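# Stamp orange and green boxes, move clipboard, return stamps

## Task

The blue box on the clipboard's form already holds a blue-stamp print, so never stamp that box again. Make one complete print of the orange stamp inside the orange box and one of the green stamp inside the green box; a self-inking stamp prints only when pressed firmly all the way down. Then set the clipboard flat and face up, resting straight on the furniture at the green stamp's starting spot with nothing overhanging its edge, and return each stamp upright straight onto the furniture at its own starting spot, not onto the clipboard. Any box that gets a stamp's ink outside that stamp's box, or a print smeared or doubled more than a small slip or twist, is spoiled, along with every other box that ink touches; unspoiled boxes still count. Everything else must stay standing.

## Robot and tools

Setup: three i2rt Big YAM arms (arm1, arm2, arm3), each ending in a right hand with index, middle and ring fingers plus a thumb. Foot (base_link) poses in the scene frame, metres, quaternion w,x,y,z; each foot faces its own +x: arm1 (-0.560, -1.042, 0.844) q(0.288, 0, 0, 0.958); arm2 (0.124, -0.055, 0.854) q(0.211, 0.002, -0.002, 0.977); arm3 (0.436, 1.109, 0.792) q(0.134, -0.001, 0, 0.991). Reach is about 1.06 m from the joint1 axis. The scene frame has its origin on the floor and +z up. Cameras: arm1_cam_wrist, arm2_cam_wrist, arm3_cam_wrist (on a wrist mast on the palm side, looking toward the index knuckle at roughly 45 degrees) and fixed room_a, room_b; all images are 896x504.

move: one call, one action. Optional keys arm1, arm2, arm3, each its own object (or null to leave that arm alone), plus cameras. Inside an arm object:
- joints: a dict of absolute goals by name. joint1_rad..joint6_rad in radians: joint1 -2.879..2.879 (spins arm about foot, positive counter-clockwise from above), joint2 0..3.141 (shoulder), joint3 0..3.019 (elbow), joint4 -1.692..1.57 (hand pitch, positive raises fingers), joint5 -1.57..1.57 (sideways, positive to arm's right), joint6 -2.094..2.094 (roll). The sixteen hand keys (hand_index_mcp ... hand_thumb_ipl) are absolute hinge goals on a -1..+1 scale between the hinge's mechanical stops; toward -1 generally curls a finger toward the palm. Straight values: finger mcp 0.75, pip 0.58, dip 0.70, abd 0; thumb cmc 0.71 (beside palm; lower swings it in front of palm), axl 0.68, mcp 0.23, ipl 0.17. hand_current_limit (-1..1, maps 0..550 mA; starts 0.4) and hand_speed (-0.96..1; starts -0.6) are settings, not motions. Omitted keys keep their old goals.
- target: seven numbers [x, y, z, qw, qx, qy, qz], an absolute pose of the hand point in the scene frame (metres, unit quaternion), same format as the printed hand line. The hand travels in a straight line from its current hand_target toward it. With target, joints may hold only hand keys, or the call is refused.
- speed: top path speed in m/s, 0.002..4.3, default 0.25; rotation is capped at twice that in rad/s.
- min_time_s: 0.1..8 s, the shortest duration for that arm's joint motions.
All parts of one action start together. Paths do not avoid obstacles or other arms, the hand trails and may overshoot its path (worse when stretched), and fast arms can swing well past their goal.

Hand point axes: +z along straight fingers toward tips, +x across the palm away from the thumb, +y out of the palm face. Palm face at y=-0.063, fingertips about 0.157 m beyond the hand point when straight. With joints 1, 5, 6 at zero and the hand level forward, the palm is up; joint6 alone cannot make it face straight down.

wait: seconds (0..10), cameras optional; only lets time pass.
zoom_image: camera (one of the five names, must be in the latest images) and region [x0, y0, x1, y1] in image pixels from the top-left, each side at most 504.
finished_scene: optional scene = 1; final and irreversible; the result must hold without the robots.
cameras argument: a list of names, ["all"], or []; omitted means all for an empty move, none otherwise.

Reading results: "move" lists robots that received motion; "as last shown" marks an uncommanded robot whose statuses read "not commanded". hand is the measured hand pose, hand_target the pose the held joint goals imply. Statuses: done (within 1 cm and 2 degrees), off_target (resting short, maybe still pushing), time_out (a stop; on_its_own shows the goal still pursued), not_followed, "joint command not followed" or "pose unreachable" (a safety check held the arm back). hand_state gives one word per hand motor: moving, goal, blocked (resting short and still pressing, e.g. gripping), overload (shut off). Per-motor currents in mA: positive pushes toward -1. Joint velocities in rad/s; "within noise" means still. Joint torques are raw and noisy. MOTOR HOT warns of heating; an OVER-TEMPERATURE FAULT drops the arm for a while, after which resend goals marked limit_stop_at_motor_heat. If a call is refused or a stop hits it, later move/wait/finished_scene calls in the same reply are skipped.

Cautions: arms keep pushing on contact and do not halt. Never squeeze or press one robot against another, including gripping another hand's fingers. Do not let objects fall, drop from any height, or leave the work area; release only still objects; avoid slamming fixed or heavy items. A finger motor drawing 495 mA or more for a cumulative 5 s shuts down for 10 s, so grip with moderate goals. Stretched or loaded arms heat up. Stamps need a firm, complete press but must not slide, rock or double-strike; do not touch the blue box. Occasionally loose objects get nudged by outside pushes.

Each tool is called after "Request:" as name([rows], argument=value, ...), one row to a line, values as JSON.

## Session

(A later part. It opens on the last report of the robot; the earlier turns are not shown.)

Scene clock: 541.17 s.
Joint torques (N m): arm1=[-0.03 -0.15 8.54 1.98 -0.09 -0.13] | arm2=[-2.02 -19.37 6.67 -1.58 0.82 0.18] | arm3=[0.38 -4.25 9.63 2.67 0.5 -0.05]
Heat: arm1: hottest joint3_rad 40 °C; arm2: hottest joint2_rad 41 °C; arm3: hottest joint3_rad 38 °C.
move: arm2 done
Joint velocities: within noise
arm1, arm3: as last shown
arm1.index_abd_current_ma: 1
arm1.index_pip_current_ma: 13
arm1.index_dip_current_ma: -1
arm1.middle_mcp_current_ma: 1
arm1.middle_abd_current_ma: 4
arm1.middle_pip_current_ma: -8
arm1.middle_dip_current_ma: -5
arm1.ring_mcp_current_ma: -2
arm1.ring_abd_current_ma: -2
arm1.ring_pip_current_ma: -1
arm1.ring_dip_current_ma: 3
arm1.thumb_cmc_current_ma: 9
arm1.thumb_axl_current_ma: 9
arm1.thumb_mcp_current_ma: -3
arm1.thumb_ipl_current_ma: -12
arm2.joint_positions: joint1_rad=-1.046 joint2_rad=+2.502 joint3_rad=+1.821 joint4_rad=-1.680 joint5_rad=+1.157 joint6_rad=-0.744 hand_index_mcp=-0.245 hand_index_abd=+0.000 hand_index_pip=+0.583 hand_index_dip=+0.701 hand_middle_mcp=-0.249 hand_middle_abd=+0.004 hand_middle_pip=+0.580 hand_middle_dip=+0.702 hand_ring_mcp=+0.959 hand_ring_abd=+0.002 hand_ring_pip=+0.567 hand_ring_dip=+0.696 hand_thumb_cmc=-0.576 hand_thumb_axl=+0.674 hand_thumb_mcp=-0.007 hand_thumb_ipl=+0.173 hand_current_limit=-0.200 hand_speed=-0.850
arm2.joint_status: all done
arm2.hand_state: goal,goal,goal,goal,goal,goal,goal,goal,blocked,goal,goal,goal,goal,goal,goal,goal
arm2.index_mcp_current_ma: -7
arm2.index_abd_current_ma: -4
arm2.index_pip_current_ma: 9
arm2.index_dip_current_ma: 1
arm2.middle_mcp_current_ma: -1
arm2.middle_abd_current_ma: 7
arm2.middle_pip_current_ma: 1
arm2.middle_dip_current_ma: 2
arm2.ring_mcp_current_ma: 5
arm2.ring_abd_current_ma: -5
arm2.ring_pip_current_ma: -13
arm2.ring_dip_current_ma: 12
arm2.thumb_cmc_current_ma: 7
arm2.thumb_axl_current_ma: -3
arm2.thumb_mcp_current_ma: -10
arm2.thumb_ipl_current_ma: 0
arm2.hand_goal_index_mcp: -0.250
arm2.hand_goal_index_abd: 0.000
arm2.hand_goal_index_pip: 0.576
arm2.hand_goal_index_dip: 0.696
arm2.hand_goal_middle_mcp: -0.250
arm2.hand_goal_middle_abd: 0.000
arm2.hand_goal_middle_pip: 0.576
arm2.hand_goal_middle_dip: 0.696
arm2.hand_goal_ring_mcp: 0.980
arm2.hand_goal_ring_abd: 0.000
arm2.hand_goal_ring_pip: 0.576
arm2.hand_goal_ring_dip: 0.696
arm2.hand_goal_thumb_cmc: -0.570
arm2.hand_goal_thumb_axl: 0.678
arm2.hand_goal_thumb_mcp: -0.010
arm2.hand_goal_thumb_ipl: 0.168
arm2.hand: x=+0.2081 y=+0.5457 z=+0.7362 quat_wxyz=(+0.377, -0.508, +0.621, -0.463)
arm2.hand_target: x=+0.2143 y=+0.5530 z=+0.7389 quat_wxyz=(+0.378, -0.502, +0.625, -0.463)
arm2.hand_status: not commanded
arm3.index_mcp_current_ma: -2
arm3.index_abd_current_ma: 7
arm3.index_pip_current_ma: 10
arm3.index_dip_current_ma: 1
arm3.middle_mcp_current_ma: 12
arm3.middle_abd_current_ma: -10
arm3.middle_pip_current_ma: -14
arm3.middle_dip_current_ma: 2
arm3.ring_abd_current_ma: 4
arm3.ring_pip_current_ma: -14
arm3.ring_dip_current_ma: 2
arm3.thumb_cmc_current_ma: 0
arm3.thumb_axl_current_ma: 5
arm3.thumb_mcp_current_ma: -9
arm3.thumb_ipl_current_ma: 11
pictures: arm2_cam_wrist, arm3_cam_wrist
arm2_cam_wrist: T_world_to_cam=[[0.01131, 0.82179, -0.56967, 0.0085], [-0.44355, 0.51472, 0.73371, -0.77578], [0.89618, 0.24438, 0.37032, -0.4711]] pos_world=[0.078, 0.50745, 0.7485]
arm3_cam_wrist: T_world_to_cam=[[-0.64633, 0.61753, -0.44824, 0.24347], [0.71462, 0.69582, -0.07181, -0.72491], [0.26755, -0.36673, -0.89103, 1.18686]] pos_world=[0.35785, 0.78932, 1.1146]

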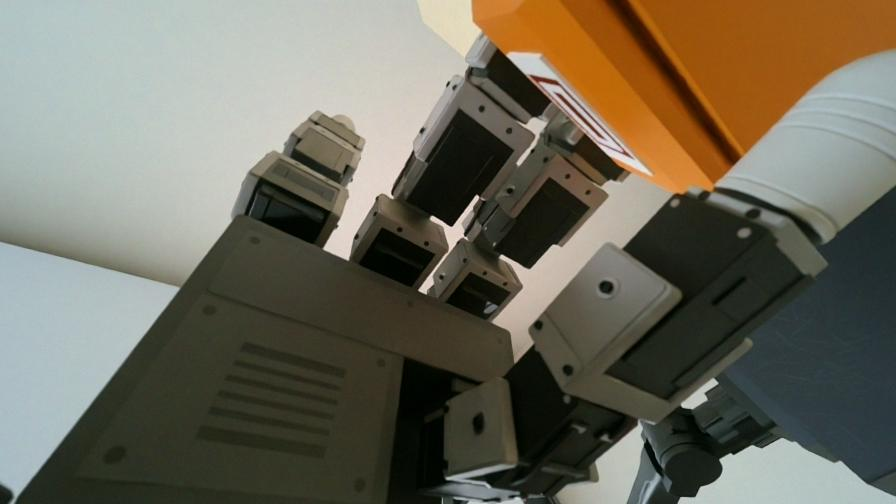

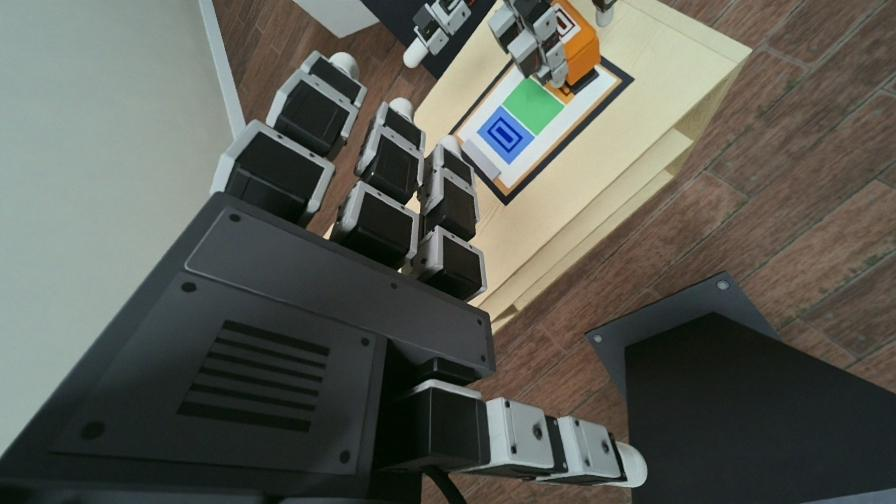

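Request:
move(arm2={"joints": {"hand_current_limit": 0.0, "hand_speed": -0.85, "hand_thumb_mcp": -0.13, "hand_index_mcp": -0.33, "hand_middle_mcp": -0.33}}, cameras=["arm3_cam_wrist", "arm2_cam_wrist"])

Request:
zoom_image(camera="arm3_cam_wrist", region=[440, 0, 640, 130])

Scene clock: 544.17 s.
Joint torques (N m): arm1=[-0.03 -0.09 8.55 1.98 -0.1 -0.13] | arm2=[-1.96 -19.66 6.65 -1.61 0.8 0.18] | arm3=[0.21 -4.42 9.74 2.81 0.46 -0.09]
Heat: arm1: hottest joint3_rad 40 °C; arm2: hottest joint2_rad 41 °C; arm3: hottest joint3_rad 38 °C.
move: arm2 off_target
Joint velocities: within noise
arm1, arm3: as last shown
arm1.index_mcp_current_ma: -10
arm1.index_abd_current_ma: 16
arm1.index_pip_current_ma: 8
arm1.index_dip_current_ma: -14
arm1.middle_mcp_current_ma: 4
arm1.middle_abd_current_ma: -4
arm1.middle_pip_current_ma: -2
arm1.middle_dip_current_ma: 7
arm1.ring_abd_current_ma: 4
arm1.ring_pip_current_ma: 0
arm1.ring_dip_current_ma: 7
arm1.thumb_cmc_current_ma: 11
arm1.thumb_mcp_current_ma: 1
arm1.thumb_ipl_current_ma: -8
arm2.joint_positions: joint1_rad=-1.046 joint2_rad=+2.502 joint3_rad=+1.821 joint4_rad=-1.680 joint5_rad=+1.158 joint6_rad=-0.744 hand_index_mcp=-0.286 hand_index_abd=-0.003 hand_index_pip=+0.590 hand_index_dip=+0.703 hand_middle_mcp=-0.291 hand_middle_abd=-0.002 hand_middle_pip=+0.583 hand_middle_dip=+0.702 hand_ring_mcp=+0.959 hand_ring_abd=+0.002 hand_ring_pip=+0.566 hand_ring_dip=+0.696 hand_thumb_cmc=-0.571 hand_thumb_axl=+0.682 hand_thumb_mcp=-0.053 hand_thumb_ipl=+0.186 hand_current_limit=+0.000 hand_speed=-0.850
arm2.joint_status: hand_index_mcp off_target (ended at -0.286, target -0.330); hand_middle_mcp off_target (ended at -0.291, target -0.330); hand_thumb_mcp off_target (ended at -0.053, target -0.130); the others done
arm2.hand_state: blocked,goal,goal,goal,blocked,goal,goal,goal,blocked,goal,goal,goal,goal,goal,blocked,goal
arm2.index_mcp_current_ma: 17
arm2.index_abd_current_ma: -7
arm2.index_pip_current_ma: 7
arm2.index_dip_current_ma: -11
arm2.middle_mcp_current_ma: 16
arm2.middle_abd_current_ma: 3
arm2.middle_pip_current_ma: 1
arm2.middle_dip_current_ma: -2
arm2.ring_mcp_current_ma: 4
arm2.ring_abd_current_ma: -6
arm2.ring_pip_current_ma: -4
arm2.ring_dip_current_ma: 10
arm2.thumb_cmc_current_ma: 7
arm2.thumb_axl_current_ma: 4
arm2.thumb_mcp_current_ma: 56
arm2.thumb_ipl_current_ma: -2
arm2.hand_goal_index_mcp: -0.330
arm2.hand_goal_index_abd: 0.000
arm2.hand_goal_index_pip: 0.576
arm2.hand_goal_index_dip: 0.696
arm2.hand_goal_middle_mcp: -0.330
arm2.hand_goal_middle_abd: 0.000
arm2.hand_goal_middle_pip: 0.576
arm2.hand_goal_middle_dip: 0.696
arm2.hand_goal_ring_mcp: 0.980
arm2.hand_goal_ring_abd: 0.000
arm2.hand_goal_ring_pip: 0.576
arm2.hand_goal_ring_dip: 0.696
arm2.hand_goal_thumb_cmc: -0.570
arm2.hand_goal_thumb_axl: 0.678
arm2.hand_goal_thumb_mcp: -0.130
arm2.hand_goal_thumb_ipl: 0.168
arm2.hand: x=+0.2083 y=+0.5458 z=+0.7363 quat_wxyz=(+0.377, -0.508, +0.621, -0.463)
arm2.hand_target: x=+0.2143 y=+0.5530 z=+0.7389 quat_wxyz=(+0.379, -0.502, +0.625, -0.463)
arm2.hand_status: not commanded
arm3.index_mcp_current_ma: -6
arm3.index_abd_current_ma: 12
arm3.index_dip_current_ma: 2
arm3.middle_mcp_current_ma: 9
arm3.middle_pip_current_ma: -9
arm3.ring_mcp_current_ma: -9
arm3.ring_abd_current_ma: 2
arm3.ring_pip_current_ma: -12
arm3.ring_dip_current_ma: 1
arm3.thumb_cmc_current_ma: 1
arm3.thumb_axl_current_ma: 7
arm3.thumb_mcp_current_ma: -8
arm3.thumb_ipl_current_ma: 8
pictures: arm2_cam_wrist, arm3_cam_wrist
arm2_cam_wrist: T_world_to_cam=[[0.01108, 0.82184, -0.56961, 0.00844], [-0.44449, 0.51432, 0.73342, -0.77524], [0.89572, 0.24506, 0.371, -0.472]] pos_world=[0.0781, 0.50745, 0.7485]
arm3_cam_wrist: T_world_to_cam=[[-0.64633, 0.61753, -0.44824, 0.24347], [0.71462, 0.69582, -0.07181, -0.72491], [0.26755, -0.36673, -0.89103, 1.18686]] pos_world=[0.35785, 0.78932, 1.1146]

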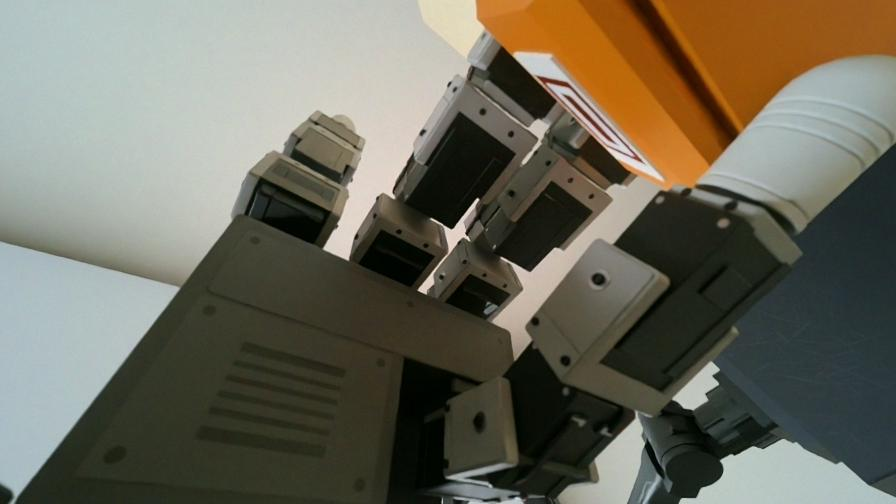

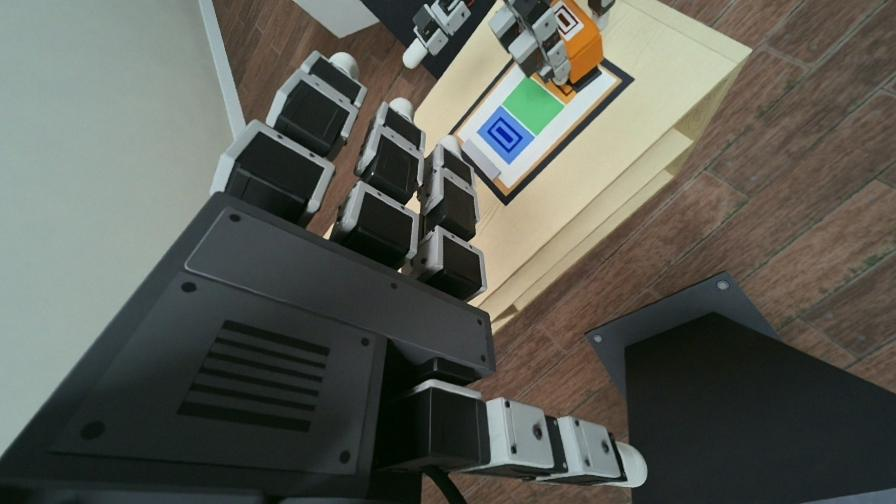

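Scaled by 2.520 from the camera's image (finer frame: 1280x720).

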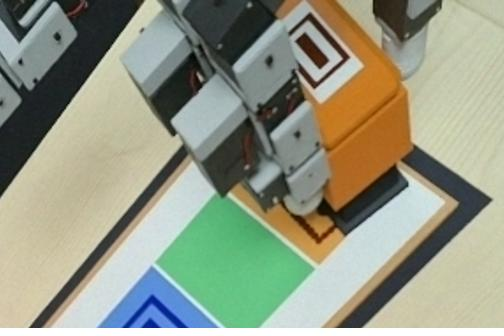

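Request:
move(arm2={"joints": {"hand_current_limit": 0.5, "hand_speed": -0.8, "hand_thumb_mcp": -0.30, "hand_index_mcp": -0.44, "hand_middle_mcp": -0.44}}, cameras=["arm3_cam_wrist"])

Request:
zoom_image(camera="arm3_cam_wrist", region=[440, 0, 640, 130])

Scene clock: 546.40 s.
Joint torques (N m): arm1=[0.03 -0.15 8.54 1.99 -0.09 -0.13] | arm2=[-1.96 -19.55 6.65 -1.63 0.79 0.17] | arm3=[0.91 -4.95 9.69 2.89 0.49 -0.05]
Heat: arm1: hottest joint3_rad 40 °C; arm2: hottest joint2_rad 41 °C; arm3: hottest joint3_rad 38 °C.
move: arm2 off_target
Joint velocities: within noise
arm1, arm3: as last shown
arm1.index_mcp_current_ma: -5
arm1.index_abd_current_ma: -6
arm1.index_pip_current_ma: 11
arm1.index_dip_current_ma: -3
arm1.middle_mcp_current_ma: 3
arm1.middle_abd_current_ma: 6
arm1.middle_pip_current_ma: -7
arm1.middle_dip_current_ma: -8
arm1.ring_mcp_current_ma: 1
arm1.ring_abd_current_ma: 8
arm1.ring_pip_current_ma: -5
arm1.ring_dip_current_ma: 8
arm1.thumb_cmc_current_ma: 8
arm1.thumb_axl_current_ma: 5
arm1.thumb_mcp_current_ma: 2
arm1.thumb_ipl_current_ma: -3
arm2.joint_positions: joint1_rad=-1.047 joint2_rad=+2.502 joint3_rad=+1.821 joint4_rad=-1.680 joint5_rad=+1.158 joint6_rad=-0.744 hand_index_mcp=-0.296 hand_index_abd=-0.003 hand_index_pip=+0.611 hand_index_dip=+0.703 hand_middle_mcp=-0.305 hand_middle_abd=-0.002 hand_middle_pip=+0.607 hand_middle_dip=+0.704 hand_ring_mcp=+0.959 hand_ring_abd=+0.002 hand_ring_pip=+0.566 hand_ring_dip=+0.696 hand_thumb_cmc=-0.571 hand_thumb_axl=+0.682 hand_thumb_mcp=-0.080 hand_thumb_ipl=+0.231 hand_current_limit=+0.500 hand_speed=-0.800
arm2.joint_status: hand_index_mcp off_target (ended at -0.296, target -0.440); hand_middle_mcp off_target (ended at -0.305, target -0.440); hand_thumb_mcp off_target (ended at -0.080, target -0.300); the others done
arm2.hand_state: blocked,goal,blocked,goal,blocked,goal,blocked,goal,blocked,goal,goal,goal,goal,goal,blocked,blocked
arm2.index_mcp_current_ma: 133
arm2.index_abd_current_ma: 1
arm2.index_pip_current_ma: 18
arm2.index_dip_current_ma: -5
arm2.middle_mcp_current_ma: 127
arm2.middle_abd_current_ma: 5
arm2.middle_pip_current_ma: 4
arm2.middle_dip_current_ma: 6
arm2.ring_mcp_current_ma: 9
arm2.ring_abd_current_ma: -8
arm2.ring_pip_current_ma: -8
arm2.ring_dip_current_ma: 11
arm2.thumb_cmc_current_ma: 9
arm2.thumb_axl_current_ma: -2
arm2.thumb_mcp_current_ma: 398
arm2.thumb_ipl_current_ma: 55
arm2.hand_goal_index_mcp: -0.440
arm2.hand_goal_index_abd: 0.000
arm2.hand_goal_index_pip: 0.576
arm2.hand_goal_index_dip: 0.696
arm2.hand_goal_middle_mcp: -0.440
arm2.hand_goal_middle_abd: 0.000
arm2.hand_goal_middle_pip: 0.576
arm2.hand_goal_middle_dip: 0.696
arm2.hand_goal_ring_mcp: 0.980
arm2.hand_goal_ring_abd: 0.000
arm2.hand_goal_ring_pip: 0.576
arm2.hand_goal_ring_dip: 0.696
arm2.hand_goal_thumb_cmc: -0.570
arm2.hand_goal_thumb_axl: 0.678
arm2.hand_goal_thumb_mcp: -0.300
arm2.hand_goal_thumb_ipl: 0.168
arm2.hand: x=+0.2085 y=+0.5458 z=+0.7363 quat_wxyz=(+0.377, -0.508, +0.621, -0.463)
arm2.hand_target: x=+0.2144 y=+0.5530 z=+0.7389 quat_wxyz=(+0.379, -0.502, +0.625, -0.463)
arm2.hand_status: not commanded
arm3.index_mcp_current_ma: -5
arm3.index_abd_current_ma: 13
arm3.index_pip_current_ma: 8
arm3.index_dip_current_ma: 3
arm3.middle_mcp_current_ma: 5
arm3.middle_abd_current_ma: -6
arm3.middle_pip_current_ma: -10
arm3.middle_dip_current_ma: 3
arm3.ring_mcp_current_ma: -5
arm3.ring_abd_current_ma: 1
arm3.ring_pip_current_ma: -10
arm3.ring_dip_current_ma: -5
arm3.thumb_cmc_current_ma: 0
arm3.thumb_axl_current_ma: 6
arm3.thumb_mcp_current_ma: -6
arm3.thumb_ipl_current_ma: 9
arm3_cam_wrist: T_world_to_cam=[[-0.64633, 0.61753, -0.44824, 0.24347], [0.71462, 0.69582, -0.07181, -0.72491], [0.26755, -0.36673, -0.89103, 1.18686]] pos_world=[0.35785, 0.78932, 1.1146]

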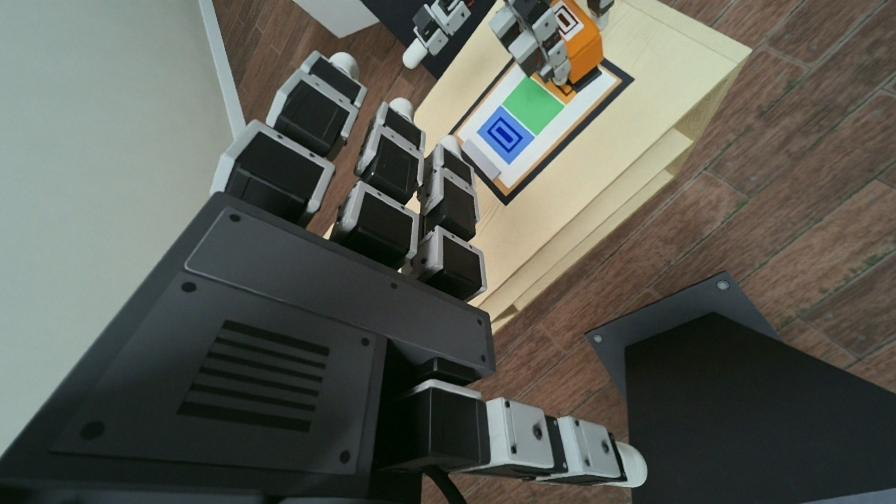

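Scaled by 2.520 from the camera's image (finer frame: 1280x720).

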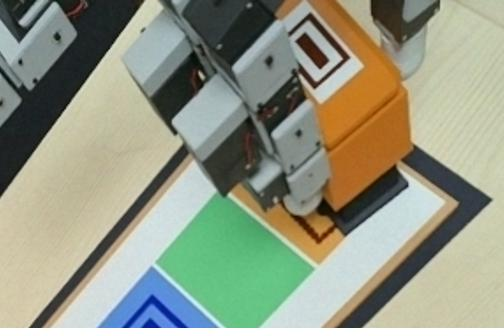

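Firm grip. Lift.

Request:
move(arm2={"target": [0.214, 0.5535, 0.78, 0.379, -0.502, 0.625, -0.463], "speed": 0.08}, cameras=["arm3_cam_wrist"])

Request:
zoom_image(camera="arm3_cam_wrist", region=[440, 0, 640, 130])

Scene clock: 549.20 s.
Joint torques (N m): arm1=[-0.03 -0.15 8.55 1.99 -0.1 -0.14] | arm2=[-1.85 -22.77 4.75 -1.55 0.93 0.02] | arm3=[1.49 -5.42 9.42 2.76 0.47 -0.05]
Heat: arm1: hottest joint3_rad 40 °C; arm2: hottest joint2_rad 41 °C; arm3: hottest joint3_rad 38 °C.
move: arm2 off_target
Joint velocities: within noise
arm1.joint_positions: joint1_rad=+0.107 joint2_rad=+0.639 joint3_rad=+1.372 joint4_rad=-1.403 joint5_rad=-0.093 joint6_rad=+1.215 hand_index_mcp=+0.753 hand_index_abd=+0.000 hand_index_pip=+0.577 hand_index_dip=+0.696 hand_middle_mcp=+0.753 hand_middle_abd=+0.000 hand_middle_pip=+0.577 hand_middle_dip=+0.696 hand_ring_mcp=+0.753 hand_ring_abd=+0.000 hand_ring_pip=+0.577 hand_ring_dip=+0.696 hand_thumb_cmc=+0.714 hand_thumb_axl=+0.677 hand_thumb_mcp=+0.225 hand_thumb_ipl=+0.168 hand_current_limit=+0.400 hand_speed=-0.600
arm1.joint_status: not commanded
arm1.hand_state: goal,goal,goal,goal,goal,goal,goal,goal,goal,goal,goal,goal,goal,goal,goal,goal
arm1.index_mcp_current_ma: -9
arm1.index_abd_current_ma: 6
arm1.index_pip_current_ma: 7
arm1.index_dip_current_ma: -2
arm1.middle_mcp_current_ma: 5
arm1.middle_abd_current_ma: 3
arm1.middle_pip_current_ma: -7
arm1.middle_dip_current_ma: -7
arm1.ring_mcp_current_ma: 3
arm1.ring_abd_current_ma: -5
arm1.ring_pip_current_ma: -4
arm1.ring_dip_current_ma: 3
arm1.thumb_cmc_current_ma: 10
arm1.thumb_axl_current_ma: 9
arm1.thumb_mcp_current_ma: 6
arm1.thumb_ipl_current_ma: 3
arm1.hand_goal_index_mcp: 0.754
arm1.hand_goal_index_abd: 0.000
arm1.hand_goal_index_pip: 0.576
arm1.hand_goal_index_dip: 0.696
arm1.hand_goal_middle_mcp: 0.754
arm1.hand_goal_middle_abd: 0.000
arm1.hand_goal_middle_pip: 0.576
arm1.hand_goal_middle_dip: 0.696
arm1.hand_goal_ring_mcp: 0.754
arm1.hand_goal_ring_abd: 0.000
arm1.hand_goal_ring_pip: 0.576
arm1.hand_goal_ring_dip: 0.696
arm1.hand_goal_thumb_cmc: 0.714
arm1.hand_goal_thumb_axl: 0.678
arm1.hand_goal_thumb_mcp: 0.226
arm1.hand_goal_thumb_ipl: 0.168
arm1.hand: x=-0.7467 y=-0.8649 z=+1.3582 quat_wxyz=(-0.415, +0.034, +0.899, +0.137)
arm1.hand_target: x=-0.7441 y=-0.8642 z=+1.3721 quat_wxyz=(-0.427, +0.036, +0.892, +0.145)
arm1.hand_status: not commanded
arm2.joint_positions: joint1_rad=-1.048 joint2_rad=+2.454 joint3_rad=+1.811 joint4_rad=-1.680 joint5_rad=+1.158 joint6_rad=-0.774 hand_index_mcp=-0.300 hand_index_abd=+0.002 hand_index_pip=+0.611 hand_index_dip=+0.703 hand_middle_mcp=-0.305 hand_middle_abd=-0.005 hand_middle_pip=+0.607 hand_middle_dip=+0.704 hand_ring_mcp=+0.959 hand_ring_abd=+0.002 hand_ring_pip=+0.566 hand_ring_dip=+0.696 hand_thumb_cmc=-0.563 hand_thumb_axl=+0.682 hand_thumb_mcp=-0.081 hand_thumb_ipl=+0.235 hand_current_limit=+0.500 hand_speed=-0.800
arm2.joint_status: not commanded
arm2.hand_state: blocked,goal,blocked,goal,blocked,goal,blocked,goal,blocked,goal,goal,goal,goal,goal,blocked,blocked
arm2.index_mcp_current_ma: 135
arm2.index_abd_current_ma: -9
arm2.index_pip_current_ma: 12
arm2.index_dip_current_ma: -14
arm2.middle_mcp_current_ma: 132
arm2.middle_abd_current_ma: 8
arm2.middle_pip_current_ma: 5
arm2.middle_dip_current_ma: 5
arm2.ring_mcp_current_ma: 5
arm2.ring_abd_current_ma: -10
arm2.ring_pip_current_ma: -5
arm2.ring_dip_current_ma: 4
arm2.thumb_cmc_current_ma: 4
arm2.thumb_axl_current_ma: -4
arm2.thumb_mcp_current_ma: 400
arm2.thumb_ipl_current_ma: 51
arm2.hand_goal_index_mcp: -0.440
arm2.hand_goal_index_abd: 0.000
arm2.hand_goal_index_pip: 0.576
arm2.hand_goal_index_dip: 0.696
arm2.hand_goal_middle_mcp: -0.440
arm2.hand_goal_middle_abd: 0.000
arm2.hand_goal_middle_pip: 0.576
arm2.hand_goal_middle_dip: 0.696
arm2.hand_goal_ring_mcp: 0.980
arm2.hand_goal_ring_abd: 0.000
arm2.hand_goal_ring_pip: 0.576
arm2.hand_goal_ring_dip: 0.696
arm2.hand_goal_thumb_cmc: -0.570
arm2.hand_goal_thumb_axl: 0.678
arm2.hand_goal_thumb_mcp: -0.300
arm2.hand_goal_thumb_ipl: 0.168
arm2.hand: x=+0.2079 y=+0.5503 z=+0.7608 quat_wxyz=(+0.379, -0.510, +0.623, -0.456)
arm2.hand_target: x=+0.2142 y=+0.5532 z=+0.7795 quat_wxyz=(+0.380, -0.507, +0.625, -0.455)
arm2.hand_status: off_target (0.020 m and 1.2 deg from the pose sent, 0.045 m and 0.8 deg at the start; a joint's target at an end of its range on 36 of 37 steps)
arm3.joint_positions: joint1_rad=+1.972 joint2_rad=+0.995 joint3_rad=+0.593 joint4_rad=-0.228 joint5_rad=+0.456 joint6_rad=+1.592 hand_index_mcp=+0.753 hand_index_abd=+0.002 hand_index_pip=+0.577 hand_index_dip=+0.696 hand_middle_mcp=+0.753 hand_middle_abd=+0.002 hand_middle_pip=+0.577 hand_middle_dip=+0.696 hand_ring_mcp=+0.753 hand_ring_abd=+0.003 hand_ring_pip=+0.577 hand_ring_dip=+0.696 hand_thumb_cmc=+0.714 hand_thumb_axl=+0.677 hand_thumb_mcp=+0.226 hand_thumb_ipl=+0.168 hand_current_limit=+0.400 hand_speed=-0.600
arm3.joint_status: not commanded
arm3.hand_state: goal,goal,goal,goal,goal,goal,goal,goal,goal,goal,goal,goal,goal,goal,goal,goal
arm3.index_mcp_current_ma: -4
arm3.index_abd_current_ma: 8
arm3.index_pip_current_ma: 6
arm3.index_dip_current_ma: 0
arm3.middle_mcp_current_ma: 13
arm3.middle_abd_current_ma: -5
arm3.middle_pip_current_ma: -9
arm3.middle_dip_current_ma: -2
arm3.ring_mcp_current_ma: -8
arm3.ring_abd_current_ma: 6
arm3.ring_pip_current_ma: -11
arm3.ring_dip_current_ma: -7
arm3.thumb_cmc_current_ma: 0
arm3.thumb_axl_current_ma: 1
arm3.thumb_mcp_current_ma: -11
arm3.thumb_ipl_current_ma: 9
arm3.hand_goal_index_mcp: 0.754
arm3.hand_goal_index_abd: 0.000
arm3.hand_goal_index_pip: 0.576
arm3.hand_goal_index_dip: 0.696
arm3.hand_goal_middle_mcp: 0.754
arm3.hand_goal_middle_abd: 0.000
arm3.hand_goal_middle_pip: 0.576
arm3.hand_goal_middle_dip: 0.696
arm3.hand_goal_ring_mcp: 0.754
arm3.hand_goal_ring_abd: 0.000
arm3.hand_goal_ring_pip: 0.576
arm3.hand_goal_ring_dip: 0.696
arm3.hand_goal_thumb_cmc: 0.714
arm3.hand_goal_thumb_axl: 0.678
arm3.hand_goal_thumb_mcp: 0.226
arm3.hand_goal_thumb_ipl: 0.168
arm3.hand: x=+0.3325 y=+0.7269 z=+0.9943 quat_wxyz=(-0.440, -0.579, +0.656, -0.204)
arm3.hand_target: x=+0.3350 y=+0.7251 z=+0.9901 quat_wxyz=(-0.439, -0.578, +0.656, -0.207)
arm3.hand_status: not commanded
arm3_cam_wrist: T_world_to_cam=[[-0.64633, 0.61753, -0.44824, 0.24347], [0.71462, 0.69582, -0.07181, -0.72491], [0.26755, -0.36673, -0.89103, 1.18686]] pos_world=[0.35785, 0.78932, 1.1146]

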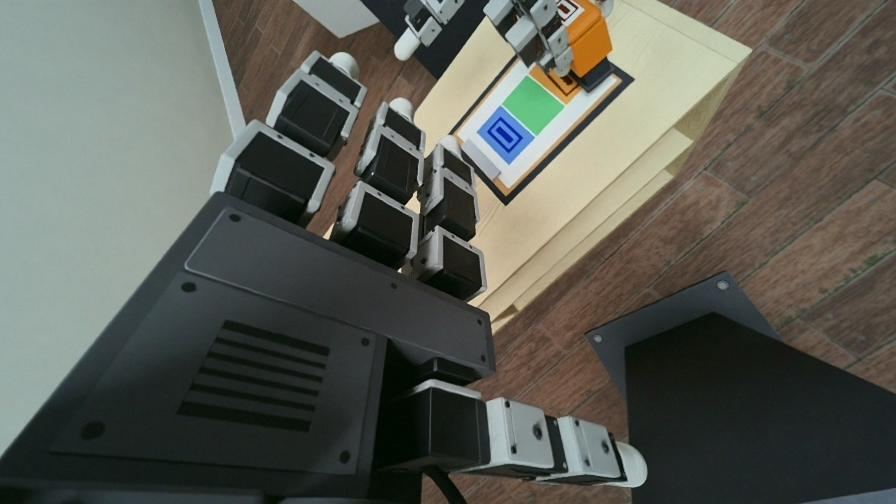

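Scaled by 2.520 from the camera's image (finer frame: 1280x720).

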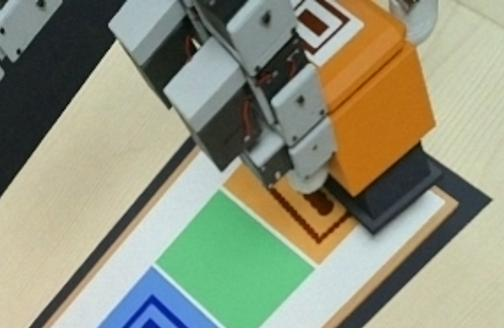

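Request:
move(arm2={"target": [0.22, 0.55, 0.88, 0.379, -0.502, 0.625, -0.463], "speed": 0.15}, cameras=["arm3_cam_wrist"])

Request:
zoom_image(camera="arm3_cam_wrist", region=[440, 0, 640, 130])

Request:
move(arm2={"target": [0.575, 0.53, 0.88, 0.3074, -0.4123, 0.6915, -0.507], "speed": 0.2}, cameras=["arm3_cam_wrist", "room_a", "room_b"])

Request:
zoom_image(camera="arm3_cam_wrist", region=[440, 0, 640, 220])

Scene clock: 556.10 s.
Joint torques (N m): arm1=[0.09 -0.15 8.54 1.99 -0.1 -0.14] | arm2=[-1.73 -21.19 5.68 -1.29 1.03 0.04] | arm3=[0.85 -5.19 9.72 2.71 0.44 -0.06]
Heat: arm1: hottest joint3_rad 40 °C; arm2: hottest joint2_rad 41 °C; arm3: hottest joint3_rad 38 °C.
move: arm2 off_target
Joint velocities: within noise
arm1, arm3: as last shown
arm1.index_mcp_current_ma: 0
arm1.index_abd_current_ma: 14
arm1.index_pip_current_ma: 3
arm1.index_dip_current_ma: -12
arm1.middle_mcp_current_ma: 9
arm1.middle_abd_current_ma: 1
arm1.middle_pip_current_ma: -6
arm1.middle_dip_current_ma: 0
arm1.ring_mcp_current_ma: -1
arm1.ring_abd_current_ma: 1
arm1.ring_pip_current_ma: -6
arm1.ring_dip_current_ma: 9
arm1.thumb_cmc_current_ma: 14
arm1.thumb_axl_current_ma: 5
arm1.thumb_ipl_current_ma: -3
arm2.joint_positions: joint1_rad=-1.061 joint2_rad=+2.239 joint3_rad=+1.746 joint4_rad=-1.680 joint5_rad=+1.171 joint6_rad=-0.908 hand_index_mcp=-0.300 hand_index_abd=+0.002 hand_index_pip=+0.611 hand_index_dip=+0.703 hand_middle_mcp=-0.305 hand_middle_abd=-0.005 hand_middle_pip=+0.607 hand_middle_dip=+0.704 hand_ring_mcp=+0.959 hand_ring_abd=+0.002 hand_ring_pip=+0.566 hand_ring_dip=+0.696 hand_thumb_cmc=-0.563 hand_thumb_axl=+0.682 hand_thumb_mcp=-0.081 hand_thumb_ipl=+0.235 hand_current_limit=+0.500 hand_speed=-0.800
arm2.joint_status: not commanded
arm2.hand_state: blocked,goal,blocked,goal,blocked,goal,blocked,goal,blocked,goal,goal,goal,goal,goal,blocked,blocked
arm2.index_mcp_current_ma: 132
arm2.index_abd_current_ma: -2
arm2.index_pip_current_ma: 11
arm2.index_dip_current_ma: -10
arm2.middle_mcp_current_ma: 133
arm2.middle_abd_current_ma: 7
arm2.middle_pip_current_ma: 8
arm2.middle_dip_current_ma: -6
arm2.ring_mcp_current_ma: 6
arm2.ring_abd_current_ma: -6
arm2.ring_pip_current_ma: -16
arm2.ring_dip_current_ma: 8
arm2.thumb_cmc_current_ma: 11
arm2.thumb_axl_current_ma: -2
arm2.thumb_mcp_current_ma: 405
arm2.thumb_ipl_current_ma: 48
arm2.hand_goal_index_mcp: -0.440
arm2.hand_goal_index_abd: 0.000
arm2.hand_goal_index_pip: 0.576
arm2.hand_goal_index_dip: 0.696
arm2.hand_goal_middle_mcp: -0.440
arm2.hand_goal_middle_abd: 0.000
arm2.hand_goal_middle_pip: 0.576
arm2.hand_goal_middle_dip: 0.696
arm2.hand_goal_ring_mcp: 0.980
arm2.hand_goal_ring_abd: 0.000
arm2.hand_goal_ring_pip: 0.576
arm2.hand_goal_ring_dip: 0.696
arm2.hand_goal_thumb_cmc: -0.570
arm2.hand_goal_thumb_axl: 0.678
arm2.hand_goal_thumb_mcp: -0.300
arm2.hand_goal_thumb_ipl: 0.168
arm2.hand: x=+0.2136 y=+0.5504 z=+0.8656 quat_wxyz=(+0.385, -0.522, +0.624, -0.435)
arm2.hand_target: x=+0.2203 y=+0.5498 z=+0.8797 quat_wxyz=(+0.385, -0.520, +0.625, -0.437)
arm2.hand_status: off_target (0.016 m and 4.0 deg from the pose sent, 0.120 m and 1.2 deg at the start; a joint's target at an end of its range on 46 of 46 steps)
arm3.index_mcp_current_ma: -5
arm3.index_pip_current_ma: 15
arm3.index_dip_current_ma: 1
arm3.middle_mcp_current_ma: 8
arm3.middle_abd_current_ma: -10
arm3.middle_pip_current_ma: -11
arm3.ring_mcp_current_ma: -5
arm3.ring_abd_current_ma: 5
arm3.ring_dip_current_ma: -1
arm3.thumb_axl_current_ma: 2
arm3.thumb_mcp_current_ma: -5
arm3.thumb_ipl_current_ma: 10
arm3_cam_wrist: T_world_to_cam=[[-0.64633, 0.61753, -0.44824, 0.24347], [0.71462, 0.69582, -0.07181, -0.72491], [0.26755, -0.36673, -0.89103, 1.18686]] pos_world=[0.35785, 0.78932, 1.1146]

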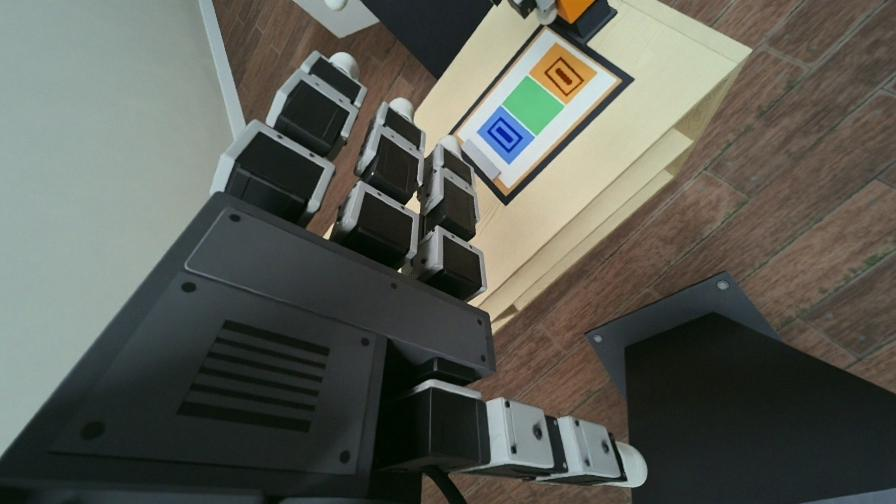

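Scaled by 2.520 from the camera's image (finer frame: 1280x720).

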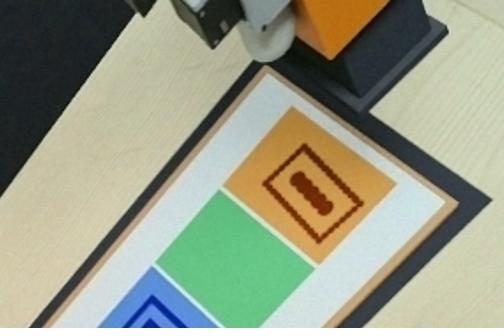

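Scene clock: 558.43 s.
Joint torques (N m): arm1=[0.03 -0.15 8.54 1.99 -0.09 -0.14] | arm2=[-1.14 -20.01 5.89 -0.28 0.91 0.1] | arm3=[0.21 -4.66 9.69 2.59 0.47 -0.09]
Heat: arm1: hottest joint3_rad 40 °C; arm2: hottest joint2_rad 41 °C; arm3: hottest joint3_rad 38 °C.
move: arm2 not_followed
Joint velocities: within noise
arm1: as last shown
arm1.index_mcp_current_ma: -1
arm1.index_abd_current_ma: 4
arm1.index_pip_current_ma: 9
arm1.index_dip_current_ma: -6
arm1.middle_mcp_current_ma: 10
arm1.middle_abd_current_ma: -3
arm1.middle_pip_current_ma: 7
arm1.middle_dip_current_ma: -1
arm1.ring_mcp_current_ma: 0
arm1.ring_abd_current_ma: 2
arm1.ring_pip_current_ma: -8
arm1.ring_dip_current_ma: 8
arm1.thumb_cmc_current_ma: 6
arm1.thumb_axl_current_ma: 2
arm1.thumb_mcp_current_ma: 11
arm1.thumb_ipl_current_ma: 4
arm2.joint_positions: joint1_rad=-1.389 joint2_rad=+2.250 joint3_rad=+1.785 joint4_rad=-1.496 joint5_rad=+1.246 joint6_rad=-1.185 hand_index_mcp=-0.300 hand_index_abd=+0.006 hand_index_pip=+0.611 hand_index_dip=+0.703 hand_middle_mcp=-0.305 hand_middle_abd=-0.004 hand_middle_pip=+0.608 hand_middle_dip=+0.705 hand_ring_mcp=+0.959 hand_ring_abd=+0.005 hand_ring_pip=+0.566 hand_ring_dip=+0.695 hand_thumb_cmc=-0.560 hand_thumb_axl=+0.682 hand_thumb_mcp=-0.081 hand_thumb_ipl=+0.235 hand_current_limit=+0.500 hand_speed=-0.800
arm2.joint_status: not commanded
arm2.hand_state: blocked,goal,blocked,goal,blocked,goal,blocked,goal,blocked,goal,goal,goal,goal,goal,blocked,blocked
arm2.index_mcp_current_ma: 133
arm2.index_abd_current_ma: -7
arm2.index_pip_current_ma: 20
arm2.index_dip_current_ma: -12
arm2.middle_mcp_current_ma: 130
arm2.middle_abd_current_ma: 12
arm2.middle_pip_current_ma: 18
arm2.middle_dip_current_ma: -8
arm2.ring_mcp_current_ma: 0
arm2.ring_abd_current_ma: -6
arm2.ring_pip_current_ma: -11
arm2.ring_dip_current_ma: 9
arm2.thumb_cmc_current_ma: 1
arm2.thumb_axl_current_ma: -6
arm2.thumb_mcp_current_ma: 396
arm2.thumb_ipl_current_ma: 46
arm2.hand_goal_index_mcp: -0.440
arm2.hand_goal_index_abd: 0.000
arm2.hand_goal_index_pip: 0.576
arm2.hand_goal_index_dip: 0.696
arm2.hand_goal_middle_mcp: -0.440
arm2.hand_goal_middle_abd: 0.000
arm2.hand_goal_middle_pip: 0.576
arm2.hand_goal_middle_dip: 0.696
arm2.hand_goal_ring_mcp: 0.980
arm2.hand_goal_ring_abd: 0.000
arm2.hand_goal_ring_pip: 0.576
arm2.hand_goal_ring_dip: 0.696
arm2.hand_goal_thumb_cmc: -0.570
arm2.hand_goal_thumb_axl: 0.678
arm2.hand_goal_thumb_mcp: -0.300
arm2.hand_goal_thumb_ipl: 0.168
arm2.on_its_own: joint1_rad is held at -1.389, not at its first target -1.072; joint4_rad is held at -1.496, not at its first target -1.696; joint5_rad is held at +1.247, not at its first target +1.176; joint6_rad is held at -1.185, not at its first target -0.916
arm2.hand: x=+0.4145 y=+0.5199 z=+0.8661 quat_wxyz=(+0.330, -0.462, +0.661, -0.492)
arm2.hand_target: x=+0.4146 y=+0.5202 z=+0.8664 quat_wxyz=(+0.330, -0.462, +0.661, -0.491)
arm2.hand_status: not_followed (0.161 m and 7.4 deg from the pose sent, 0.362 m and 19.1 deg at the start; pose on its path clipped on 24 of 70 steps)
arm3.joint_positions: joint1_rad=+1.976 joint2_rad=+0.995 joint3_rad=+0.593 joint4_rad=-0.226 joint5_rad=+0.456 joint6_rad=+1.592 hand_index_mcp=+0.754 hand_index_abd=+0.002 hand_index_pip=+0.577 hand_index_dip=+0.696 hand_middle_mcp=+0.753 hand_middle_abd=+0.003 hand_middle_pip=+0.577 hand_middle_dip=+0.696 hand_ring_mcp=+0.776 hand_ring_abd=+0.022 hand_ring_pip=+0.591 hand_ring_dip=+0.702 hand_thumb_cmc=+0.714 hand_thumb_axl=+0.677 hand_thumb_mcp=+0.226 hand_thumb_ipl=+0.168 hand_current_limit=+0.400 hand_speed=-0.600
arm3.joint_status: not commanded
arm3.hand_state: goal,goal,goal,goal,goal,goal,goal,goal,blocked,blocked,goal,goal,goal,goal,goal,goal
arm3.index_mcp_current_ma: -7
arm3.index_abd_current_ma: 5
arm3.index_pip_current_ma: 8
arm3.index_dip_current_ma: 2
arm3.middle_mcp_current_ma: 6
arm3.middle_abd_current_ma: -8
arm3.middle_pip_current_ma: -11
arm3.middle_dip_current_ma: -3
arm3.ring_mcp_current_ma: -5
arm3.ring_abd_current_ma: 4
arm3.ring_pip_current_ma: -9
arm3.ring_dip_current_ma: -2
arm3.thumb_cmc_current_ma: -4
arm3.thumb_axl_current_ma: 5
arm3.thumb_mcp_current_ma: -7
arm3.thumb_ipl_current_ma: 11
arm3.hand_goal_index_mcp: 0.754
arm3.hand_goal_index_abd: 0.000
arm3.hand_goal_index_pip: 0.576
arm3.hand_goal_index_dip: 0.696
arm3.hand_goal_middle_mcp: 0.754
arm3.hand_goal_middle_abd: 0.000
arm3.hand_goal_middle_pip: 0.576
arm3.hand_goal_middle_dip: 0.696
arm3.hand_goal_ring_mcp: 0.754
arm3.hand_goal_ring_abd: 0.000
arm3.hand_goal_ring_pip: 0.576
arm3.hand_goal_ring_dip: 0.696
arm3.hand_goal_thumb_cmc: 0.714
arm3.hand_goal_thumb_axl: 0.678
arm3.hand_goal_thumb_mcp: 0.226
arm3.hand_goal_thumb_ipl: 0.168
arm3.hand: x=+0.3338 y=+0.7263 z=+0.9949 quat_wxyz=(-0.440, -0.579, +0.654, -0.206)
arm3.hand_target: x=+0.3350 y=+0.7250 z=+0.9901 quat_wxyz=(-0.439, -0.578, +0.656, -0.207)
arm3.hand_status: not commanded
pose unreachable (arm2 arm): on one or more control steps of this call this arm could not follow its commanded pose, so it was not sent that pose on those steps. On the call's last step it was still not sent that pose. It may still have moved: this result reports where it is.
cause: moving toward the commanded pose would bring a part of the arm too close to another arm (a part of this arm and the arm3 arm's hand, 53 mm apart when this arm was first held).
arm3_cam_wrist: T_world_to_cam=[[-0.64827, 0.61393, -0.45037, 0.25039], [0.71224, 0.69807, -0.07362, -0.72444], [0.26919, -0.3685, -0.8898, 1.18629]] pos_world=[0.35895, 0.78912, 1.115]

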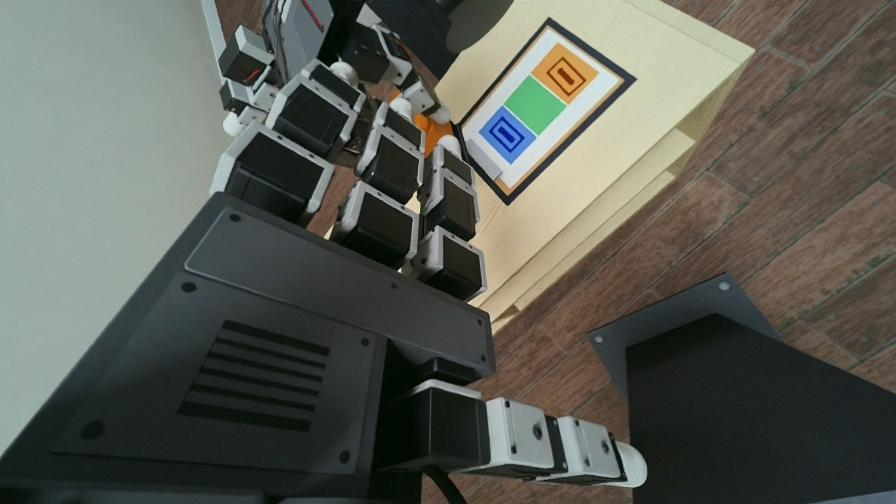

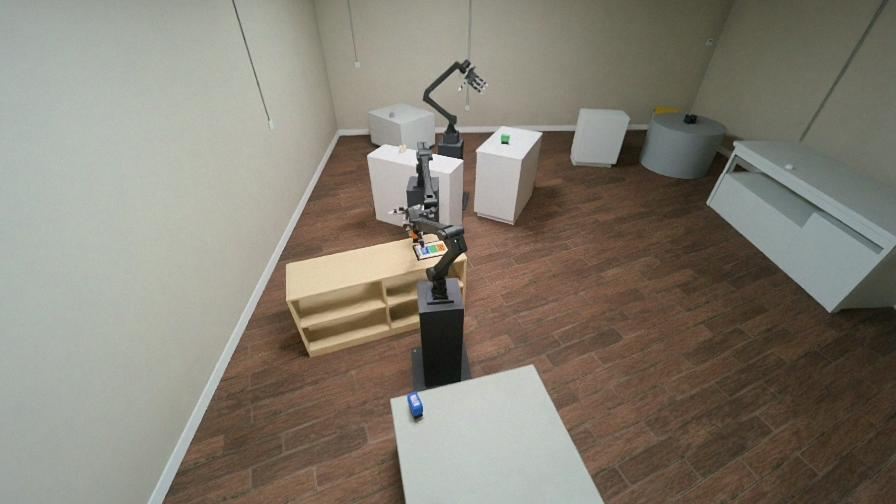

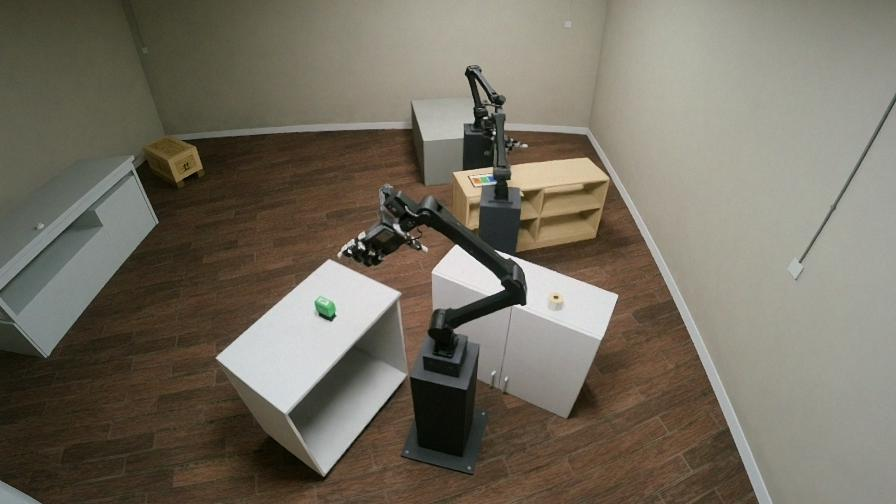

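Scaled by 2.291 from the camera's image (finer frame: 1280x720).

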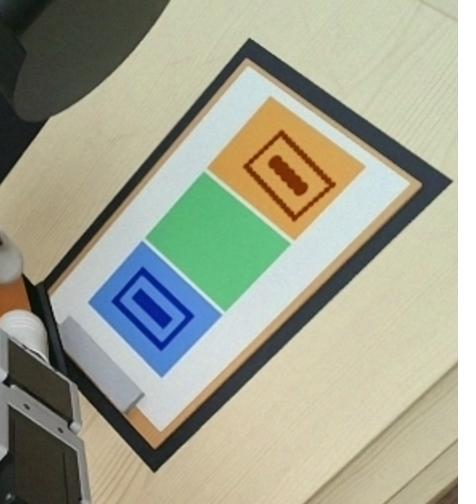

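Request:
move(arm2={"target": [0.385, 0.52, 0.87, 0.330, -0.462, 0.661, -0.491], "speed": 0.1}, cameras=["arm3_cam_wrist"])

Request:
move(arm3={"target": [0.36, 0.80, 1.16, -0.440, -0.579, 0.656, -0.204], "speed": 0.15}, cameras=["arm3_cam_wrist"])

Scene clock: 563.47 s.
Joint torques (N m): arm1=[0.09 -0.15 8.54 1.99 -0.09 -0.13] | arm2=[-0.67 -19.55 6.46 -1.22 0.87 0.25] | arm3=[1.03 -4.48 9.77 2.59 0.43 -0.1]
Heat: arm1: hottest joint3_rad 40 °C; arm2: hottest joint2_rad 41 °C; arm3: hottest joint3_rad 38 °C.
move: arm2 done
Joint velocities: within noise
arm1, arm3: as last shown
arm1.index_abd_current_ma: 9
arm1.index_pip_current_ma: 6
arm1.index_dip_current_ma: -8
arm1.middle_mcp_current_ma: 8
arm1.middle_pip_current_ma: 5
arm1.middle_dip_current_ma: -2
arm1.ring_mcp_current_ma: 7
arm1.ring_abd_current_ma: 3
arm1.ring_pip_current_ma: 1
arm1.ring_dip_current_ma: 4
arm1.thumb_cmc_current_ma: 9
arm1.thumb_mcp_current_ma: 2
arm1.thumb_ipl_current_ma: -8
arm2.joint_positions: joint1_rad=-1.348 joint2_rad=+2.250 joint3_rad=+1.776 joint4_rad=-1.594 joint5_rad=+1.226 joint6_rad=-1.076 hand_index_mcp=-0.300 hand_index_abd=+0.006 hand_index_pip=+0.611 hand_index_dip=+0.703 hand_middle_mcp=-0.305 hand_middle_abd=-0.004 hand_middle_pip=+0.608 hand_middle_dip=+0.705 hand_ring_mcp=+0.959 hand_ring_abd=+0.005 hand_ring_pip=+0.566 hand_ring_dip=+0.695 hand_thumb_cmc=-0.560 hand_thumb_axl=+0.682 hand_thumb_mcp=-0.081 hand_thumb_ipl=+0.235 hand_current_limit=+0.500 hand_speed=-0.800
arm2.joint_status: not commanded
arm2.hand_state: blocked,goal,blocked,goal,blocked,goal,blocked,goal,blocked,goal,goal,goal,goal,goal,blocked,blocked
arm2.index_mcp_current_ma: 130
arm2.index_abd_current_ma: -4
arm2.index_pip_current_ma: 14
arm2.index_dip_current_ma: -1
arm2.middle_mcp_current_ma: 127
arm2.middle_abd_current_ma: 5
arm2.middle_pip_current_ma: 13
arm2.middle_dip_current_ma: 3
arm2.ring_mcp_current_ma: 5
arm2.ring_abd_current_ma: -11
arm2.ring_pip_current_ma: -20
arm2.ring_dip_current_ma: 6
arm2.thumb_cmc_current_ma: 7
arm2.thumb_axl_current_ma: -1
arm2.thumb_mcp_current_ma: 403
arm2.thumb_ipl_current_ma: 57
arm2.hand_goal_index_mcp: -0.440
arm2.hand_goal_index_abd: 0.000
arm2.hand_goal_index_pip: 0.576
arm2.hand_goal_index_dip: 0.696
arm2.hand_goal_middle_mcp: -0.440
arm2.hand_goal_middle_abd: 0.000
arm2.hand_goal_middle_pip: 0.576
arm2.hand_goal_middle_dip: 0.696
arm2.hand_goal_ring_mcp: 0.980
arm2.hand_goal_ring_abd: 0.000
arm2.hand_goal_ring_pip: 0.576
arm2.hand_goal_ring_dip: 0.696
arm2.hand_goal_thumb_cmc: -0.570
arm2.hand_goal_thumb_axl: 0.678
arm2.hand_goal_thumb_mcp: -0.300
arm2.hand_goal_thumb_ipl: 0.168
arm2.hand: x=+0.3870 y=+0.5168 z=+0.8663 quat_wxyz=(+0.328, -0.463, +0.660, -0.492)
arm2.hand_target: x=+0.3850 y=+0.5199 z=+0.8700 quat_wxyz=(+0.330, -0.462, +0.661, -0.491)
arm2.hand_status: done (0.005 m and 0.3 deg from the pose sent, 0.030 m and 0.1 deg at the start)
arm3.index_mcp_current_ma: -4
arm3.index_abd_current_ma: 8
arm3.index_pip_current_ma: 2
arm3.index_dip_current_ma: -4
arm3.middle_mcp_current_ma: 9
arm3.middle_pip_current_ma: -12
arm3.middle_dip_current_ma: -1
arm3.ring_mcp_current_ma: -8
arm3.ring_pip_current_ma: -15
arm3.thumb_cmc_current_ma: -2
arm3.thumb_axl_current_ma: 4
arm3.thumb_mcp_current_ma: -11
arm3.thumb_ipl_current_ma: 8
arm3_cam_wrist: T_world_to_cam=[[-0.64827, 0.61393, -0.45037, 0.25039], [0.71224, 0.69807, -0.07362, -0.72444], [0.26919, -0.3685, -0.8898, 1.18629]] pos_world=[0.35895, 0.78912, 1.115]

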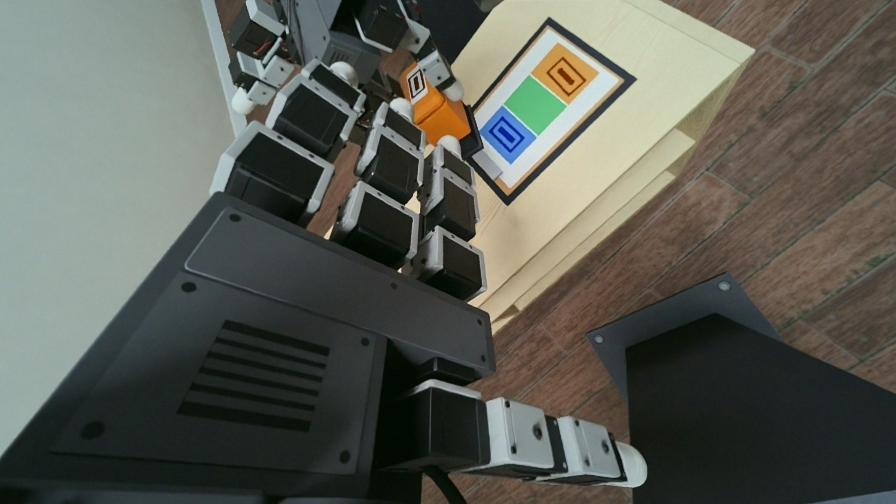

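Scene clock: 565.60 s.
Joint torques (N m): arm1=[0.03 -0.15 8.53 2 -0.1 -0.13] | arm2=[-0.73 -19.66 6.52 -1.17 0.86 0.23] | arm3=[0.85 -2.73 14.28 1.24 0.65 0.01]
Heat: arm1: hottest joint3_rad 40 °C; arm2: hottest joint2_rad 41 °C; arm3: hottest joint3_rad 39 °C.
move: arm3 off_target
Joint velocities: within noise
arm1, arm2: as last shown
arm1.index_mcp_current_ma: 1
arm1.index_abd_current_ma: 4
arm1.index_pip_current_ma: 2
arm1.index_dip_current_ma: -3
arm1.middle_mcp_current_ma: 4
arm1.middle_abd_current_ma: 2
arm1.middle_pip_current_ma: -1
arm1.middle_dip_current_ma: -6
arm1.ring_mcp_current_ma: 11
arm1.ring_abd_current_ma: 0
arm1.ring_pip_current_ma: -11
arm1.ring_dip_current_ma: 7
arm1.thumb_cmc_current_ma: 10
arm1.thumb_axl_current_ma: 8
arm1.thumb_ipl_current_ma: 6
arm2.joint_positions: joint1_rad=-1.348 joint2_rad=+2.250 joint3_rad=+1.776 joint4_rad=-1.594 joint5_rad=+1.226 joint6_rad=-1.075 hand_index_mcp=-0.300 hand_index_abd=+0.006 hand_index_pip=+0.611 hand_index_dip=+0.703 hand_middle_mcp=-0.305 hand_middle_abd=-0.004 hand_middle_pip=+0.608 hand_middle_dip=+0.705 hand_ring_mcp=+0.959 hand_ring_abd=+0.005 hand_ring_pip=+0.566 hand_ring_dip=+0.695 hand_thumb_cmc=-0.560 hand_thumb_axl=+0.682 hand_thumb_mcp=-0.081 hand_thumb_ipl=+0.235 hand_current_limit=+0.500 hand_speed=-0.800
arm2.index_abd_current_ma: 2
arm2.index_pip_current_ma: 20
arm2.index_dip_current_ma: -8
arm2.middle_mcp_current_ma: 130
arm2.middle_abd_current_ma: 13
arm2.middle_pip_current_ma: 14
arm2.middle_dip_current_ma: 2
arm2.ring_mcp_current_ma: 8
arm2.ring_abd_current_ma: -6
arm2.ring_pip_current_ma: -13
arm2.ring_dip_current_ma: 3
arm2.thumb_cmc_current_ma: 10
arm2.thumb_axl_current_ma: -5
arm2.thumb_mcp_current_ma: 404
arm2.thumb_ipl_current_ma: 56
arm2.hand: x=+0.3870 y=+0.5168 z=+0.8663 quat_wxyz=(+0.328, -0.463, +0.661, -0.492)
arm3.joint_positions: joint1_rad=+2.134 joint2_rad=+0.730 joint3_rad=+0.874 joint4_rad=-0.866 joint5_rad=+0.590 joint6_rad=+1.703 hand_index_mcp=+0.754 hand_index_abd=+0.002 hand_index_pip=+0.577 hand_index_dip=+0.696 hand_middle_mcp=+0.753 hand_middle_abd=+0.003 hand_middle_pip=+0.577 hand_middle_dip=+0.696 hand_ring_mcp=+0.776 hand_ring_abd=+0.022 hand_ring_pip=+0.591 hand_ring_dip=+0.702 hand_thumb_cmc=+0.714 hand_thumb_axl=+0.677 hand_thumb_mcp=+0.226 hand_thumb_ipl=+0.168 hand_current_limit=+0.400 hand_speed=-0.600
arm3.joint_status: not commanded
arm3.hand_state: goal,goal,goal,goal,goal,goal,goal,goal,blocked,blocked,goal,goal,goal,goal,goal,goal
arm3.index_mcp_current_ma: -6
arm3.index_abd_current_ma: 3
arm3.index_pip_current_ma: 10
arm3.index_dip_current_ma: 0
arm3.middle_mcp_current_ma: 12
arm3.middle_abd_current_ma: -7
arm3.middle_pip_current_ma: -9
arm3.middle_dip_current_ma: -2
arm3.ring_mcp_current_ma: -6
arm3.ring_abd_current_ma: 5
arm3.ring_pip_current_ma: -6
arm3.ring_dip_current_ma: -4
arm3.thumb_cmc_current_ma: -1
arm3.thumb_axl_current_ma: 3
arm3.thumb_mcp_current_ma: -12
arm3.thumb_ipl_current_ma: 10
arm3.hand_goal_index_mcp: 0.754
arm3.hand_goal_index_abd: 0.000
arm3.hand_goal_index_pip: 0.576
arm3.hand_goal_index_dip: 0.696
arm3.hand_goal_middle_mcp: 0.754
arm3.hand_goal_middle_abd: 0.000
arm3.hand_goal_middle_pip: 0.576
arm3.hand_goal_middle_dip: 0.696
arm3.hand_goal_ring_mcp: 0.754
arm3.hand_goal_ring_abd: 0.000
arm3.hand_goal_ring_pip: 0.576
arm3.hand_goal_ring_dip: 0.696
arm3.hand_goal_thumb_cmc: 0.714
arm3.hand_goal_thumb_axl: 0.678
arm3.hand_goal_thumb_mcp: 0.226
arm3.hand_goal_thumb_ipl: 0.168
arm3.hand: x=+0.3564 y=+0.8025 z=+1.1408 quat_wxyz=(-0.436, -0.587, +0.656, -0.188)
arm3.hand_target: x=+0.3598 y=+0.8004 z=+1.1597 quat_wxyz=(-0.440, -0.579, +0.656, -0.204)
arm3.hand_status: off_target (0.020 m and 2.1 deg from the pose sent, 0.183 m and 0.3 deg at the start)
arm3_cam_wrist: T_world_to_cam=[[-0.65158, 0.63362, -0.41709, 0.23135], [0.71545, 0.69606, -0.06026, -0.79771], [0.25214, -0.33767, -0.90687, 1.33897]] pos_world=[0.38386, 0.8608, 1.26269]

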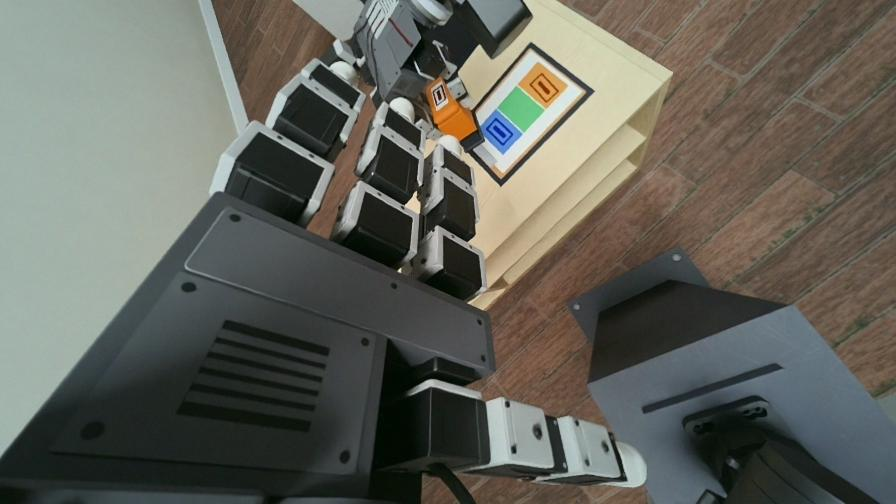

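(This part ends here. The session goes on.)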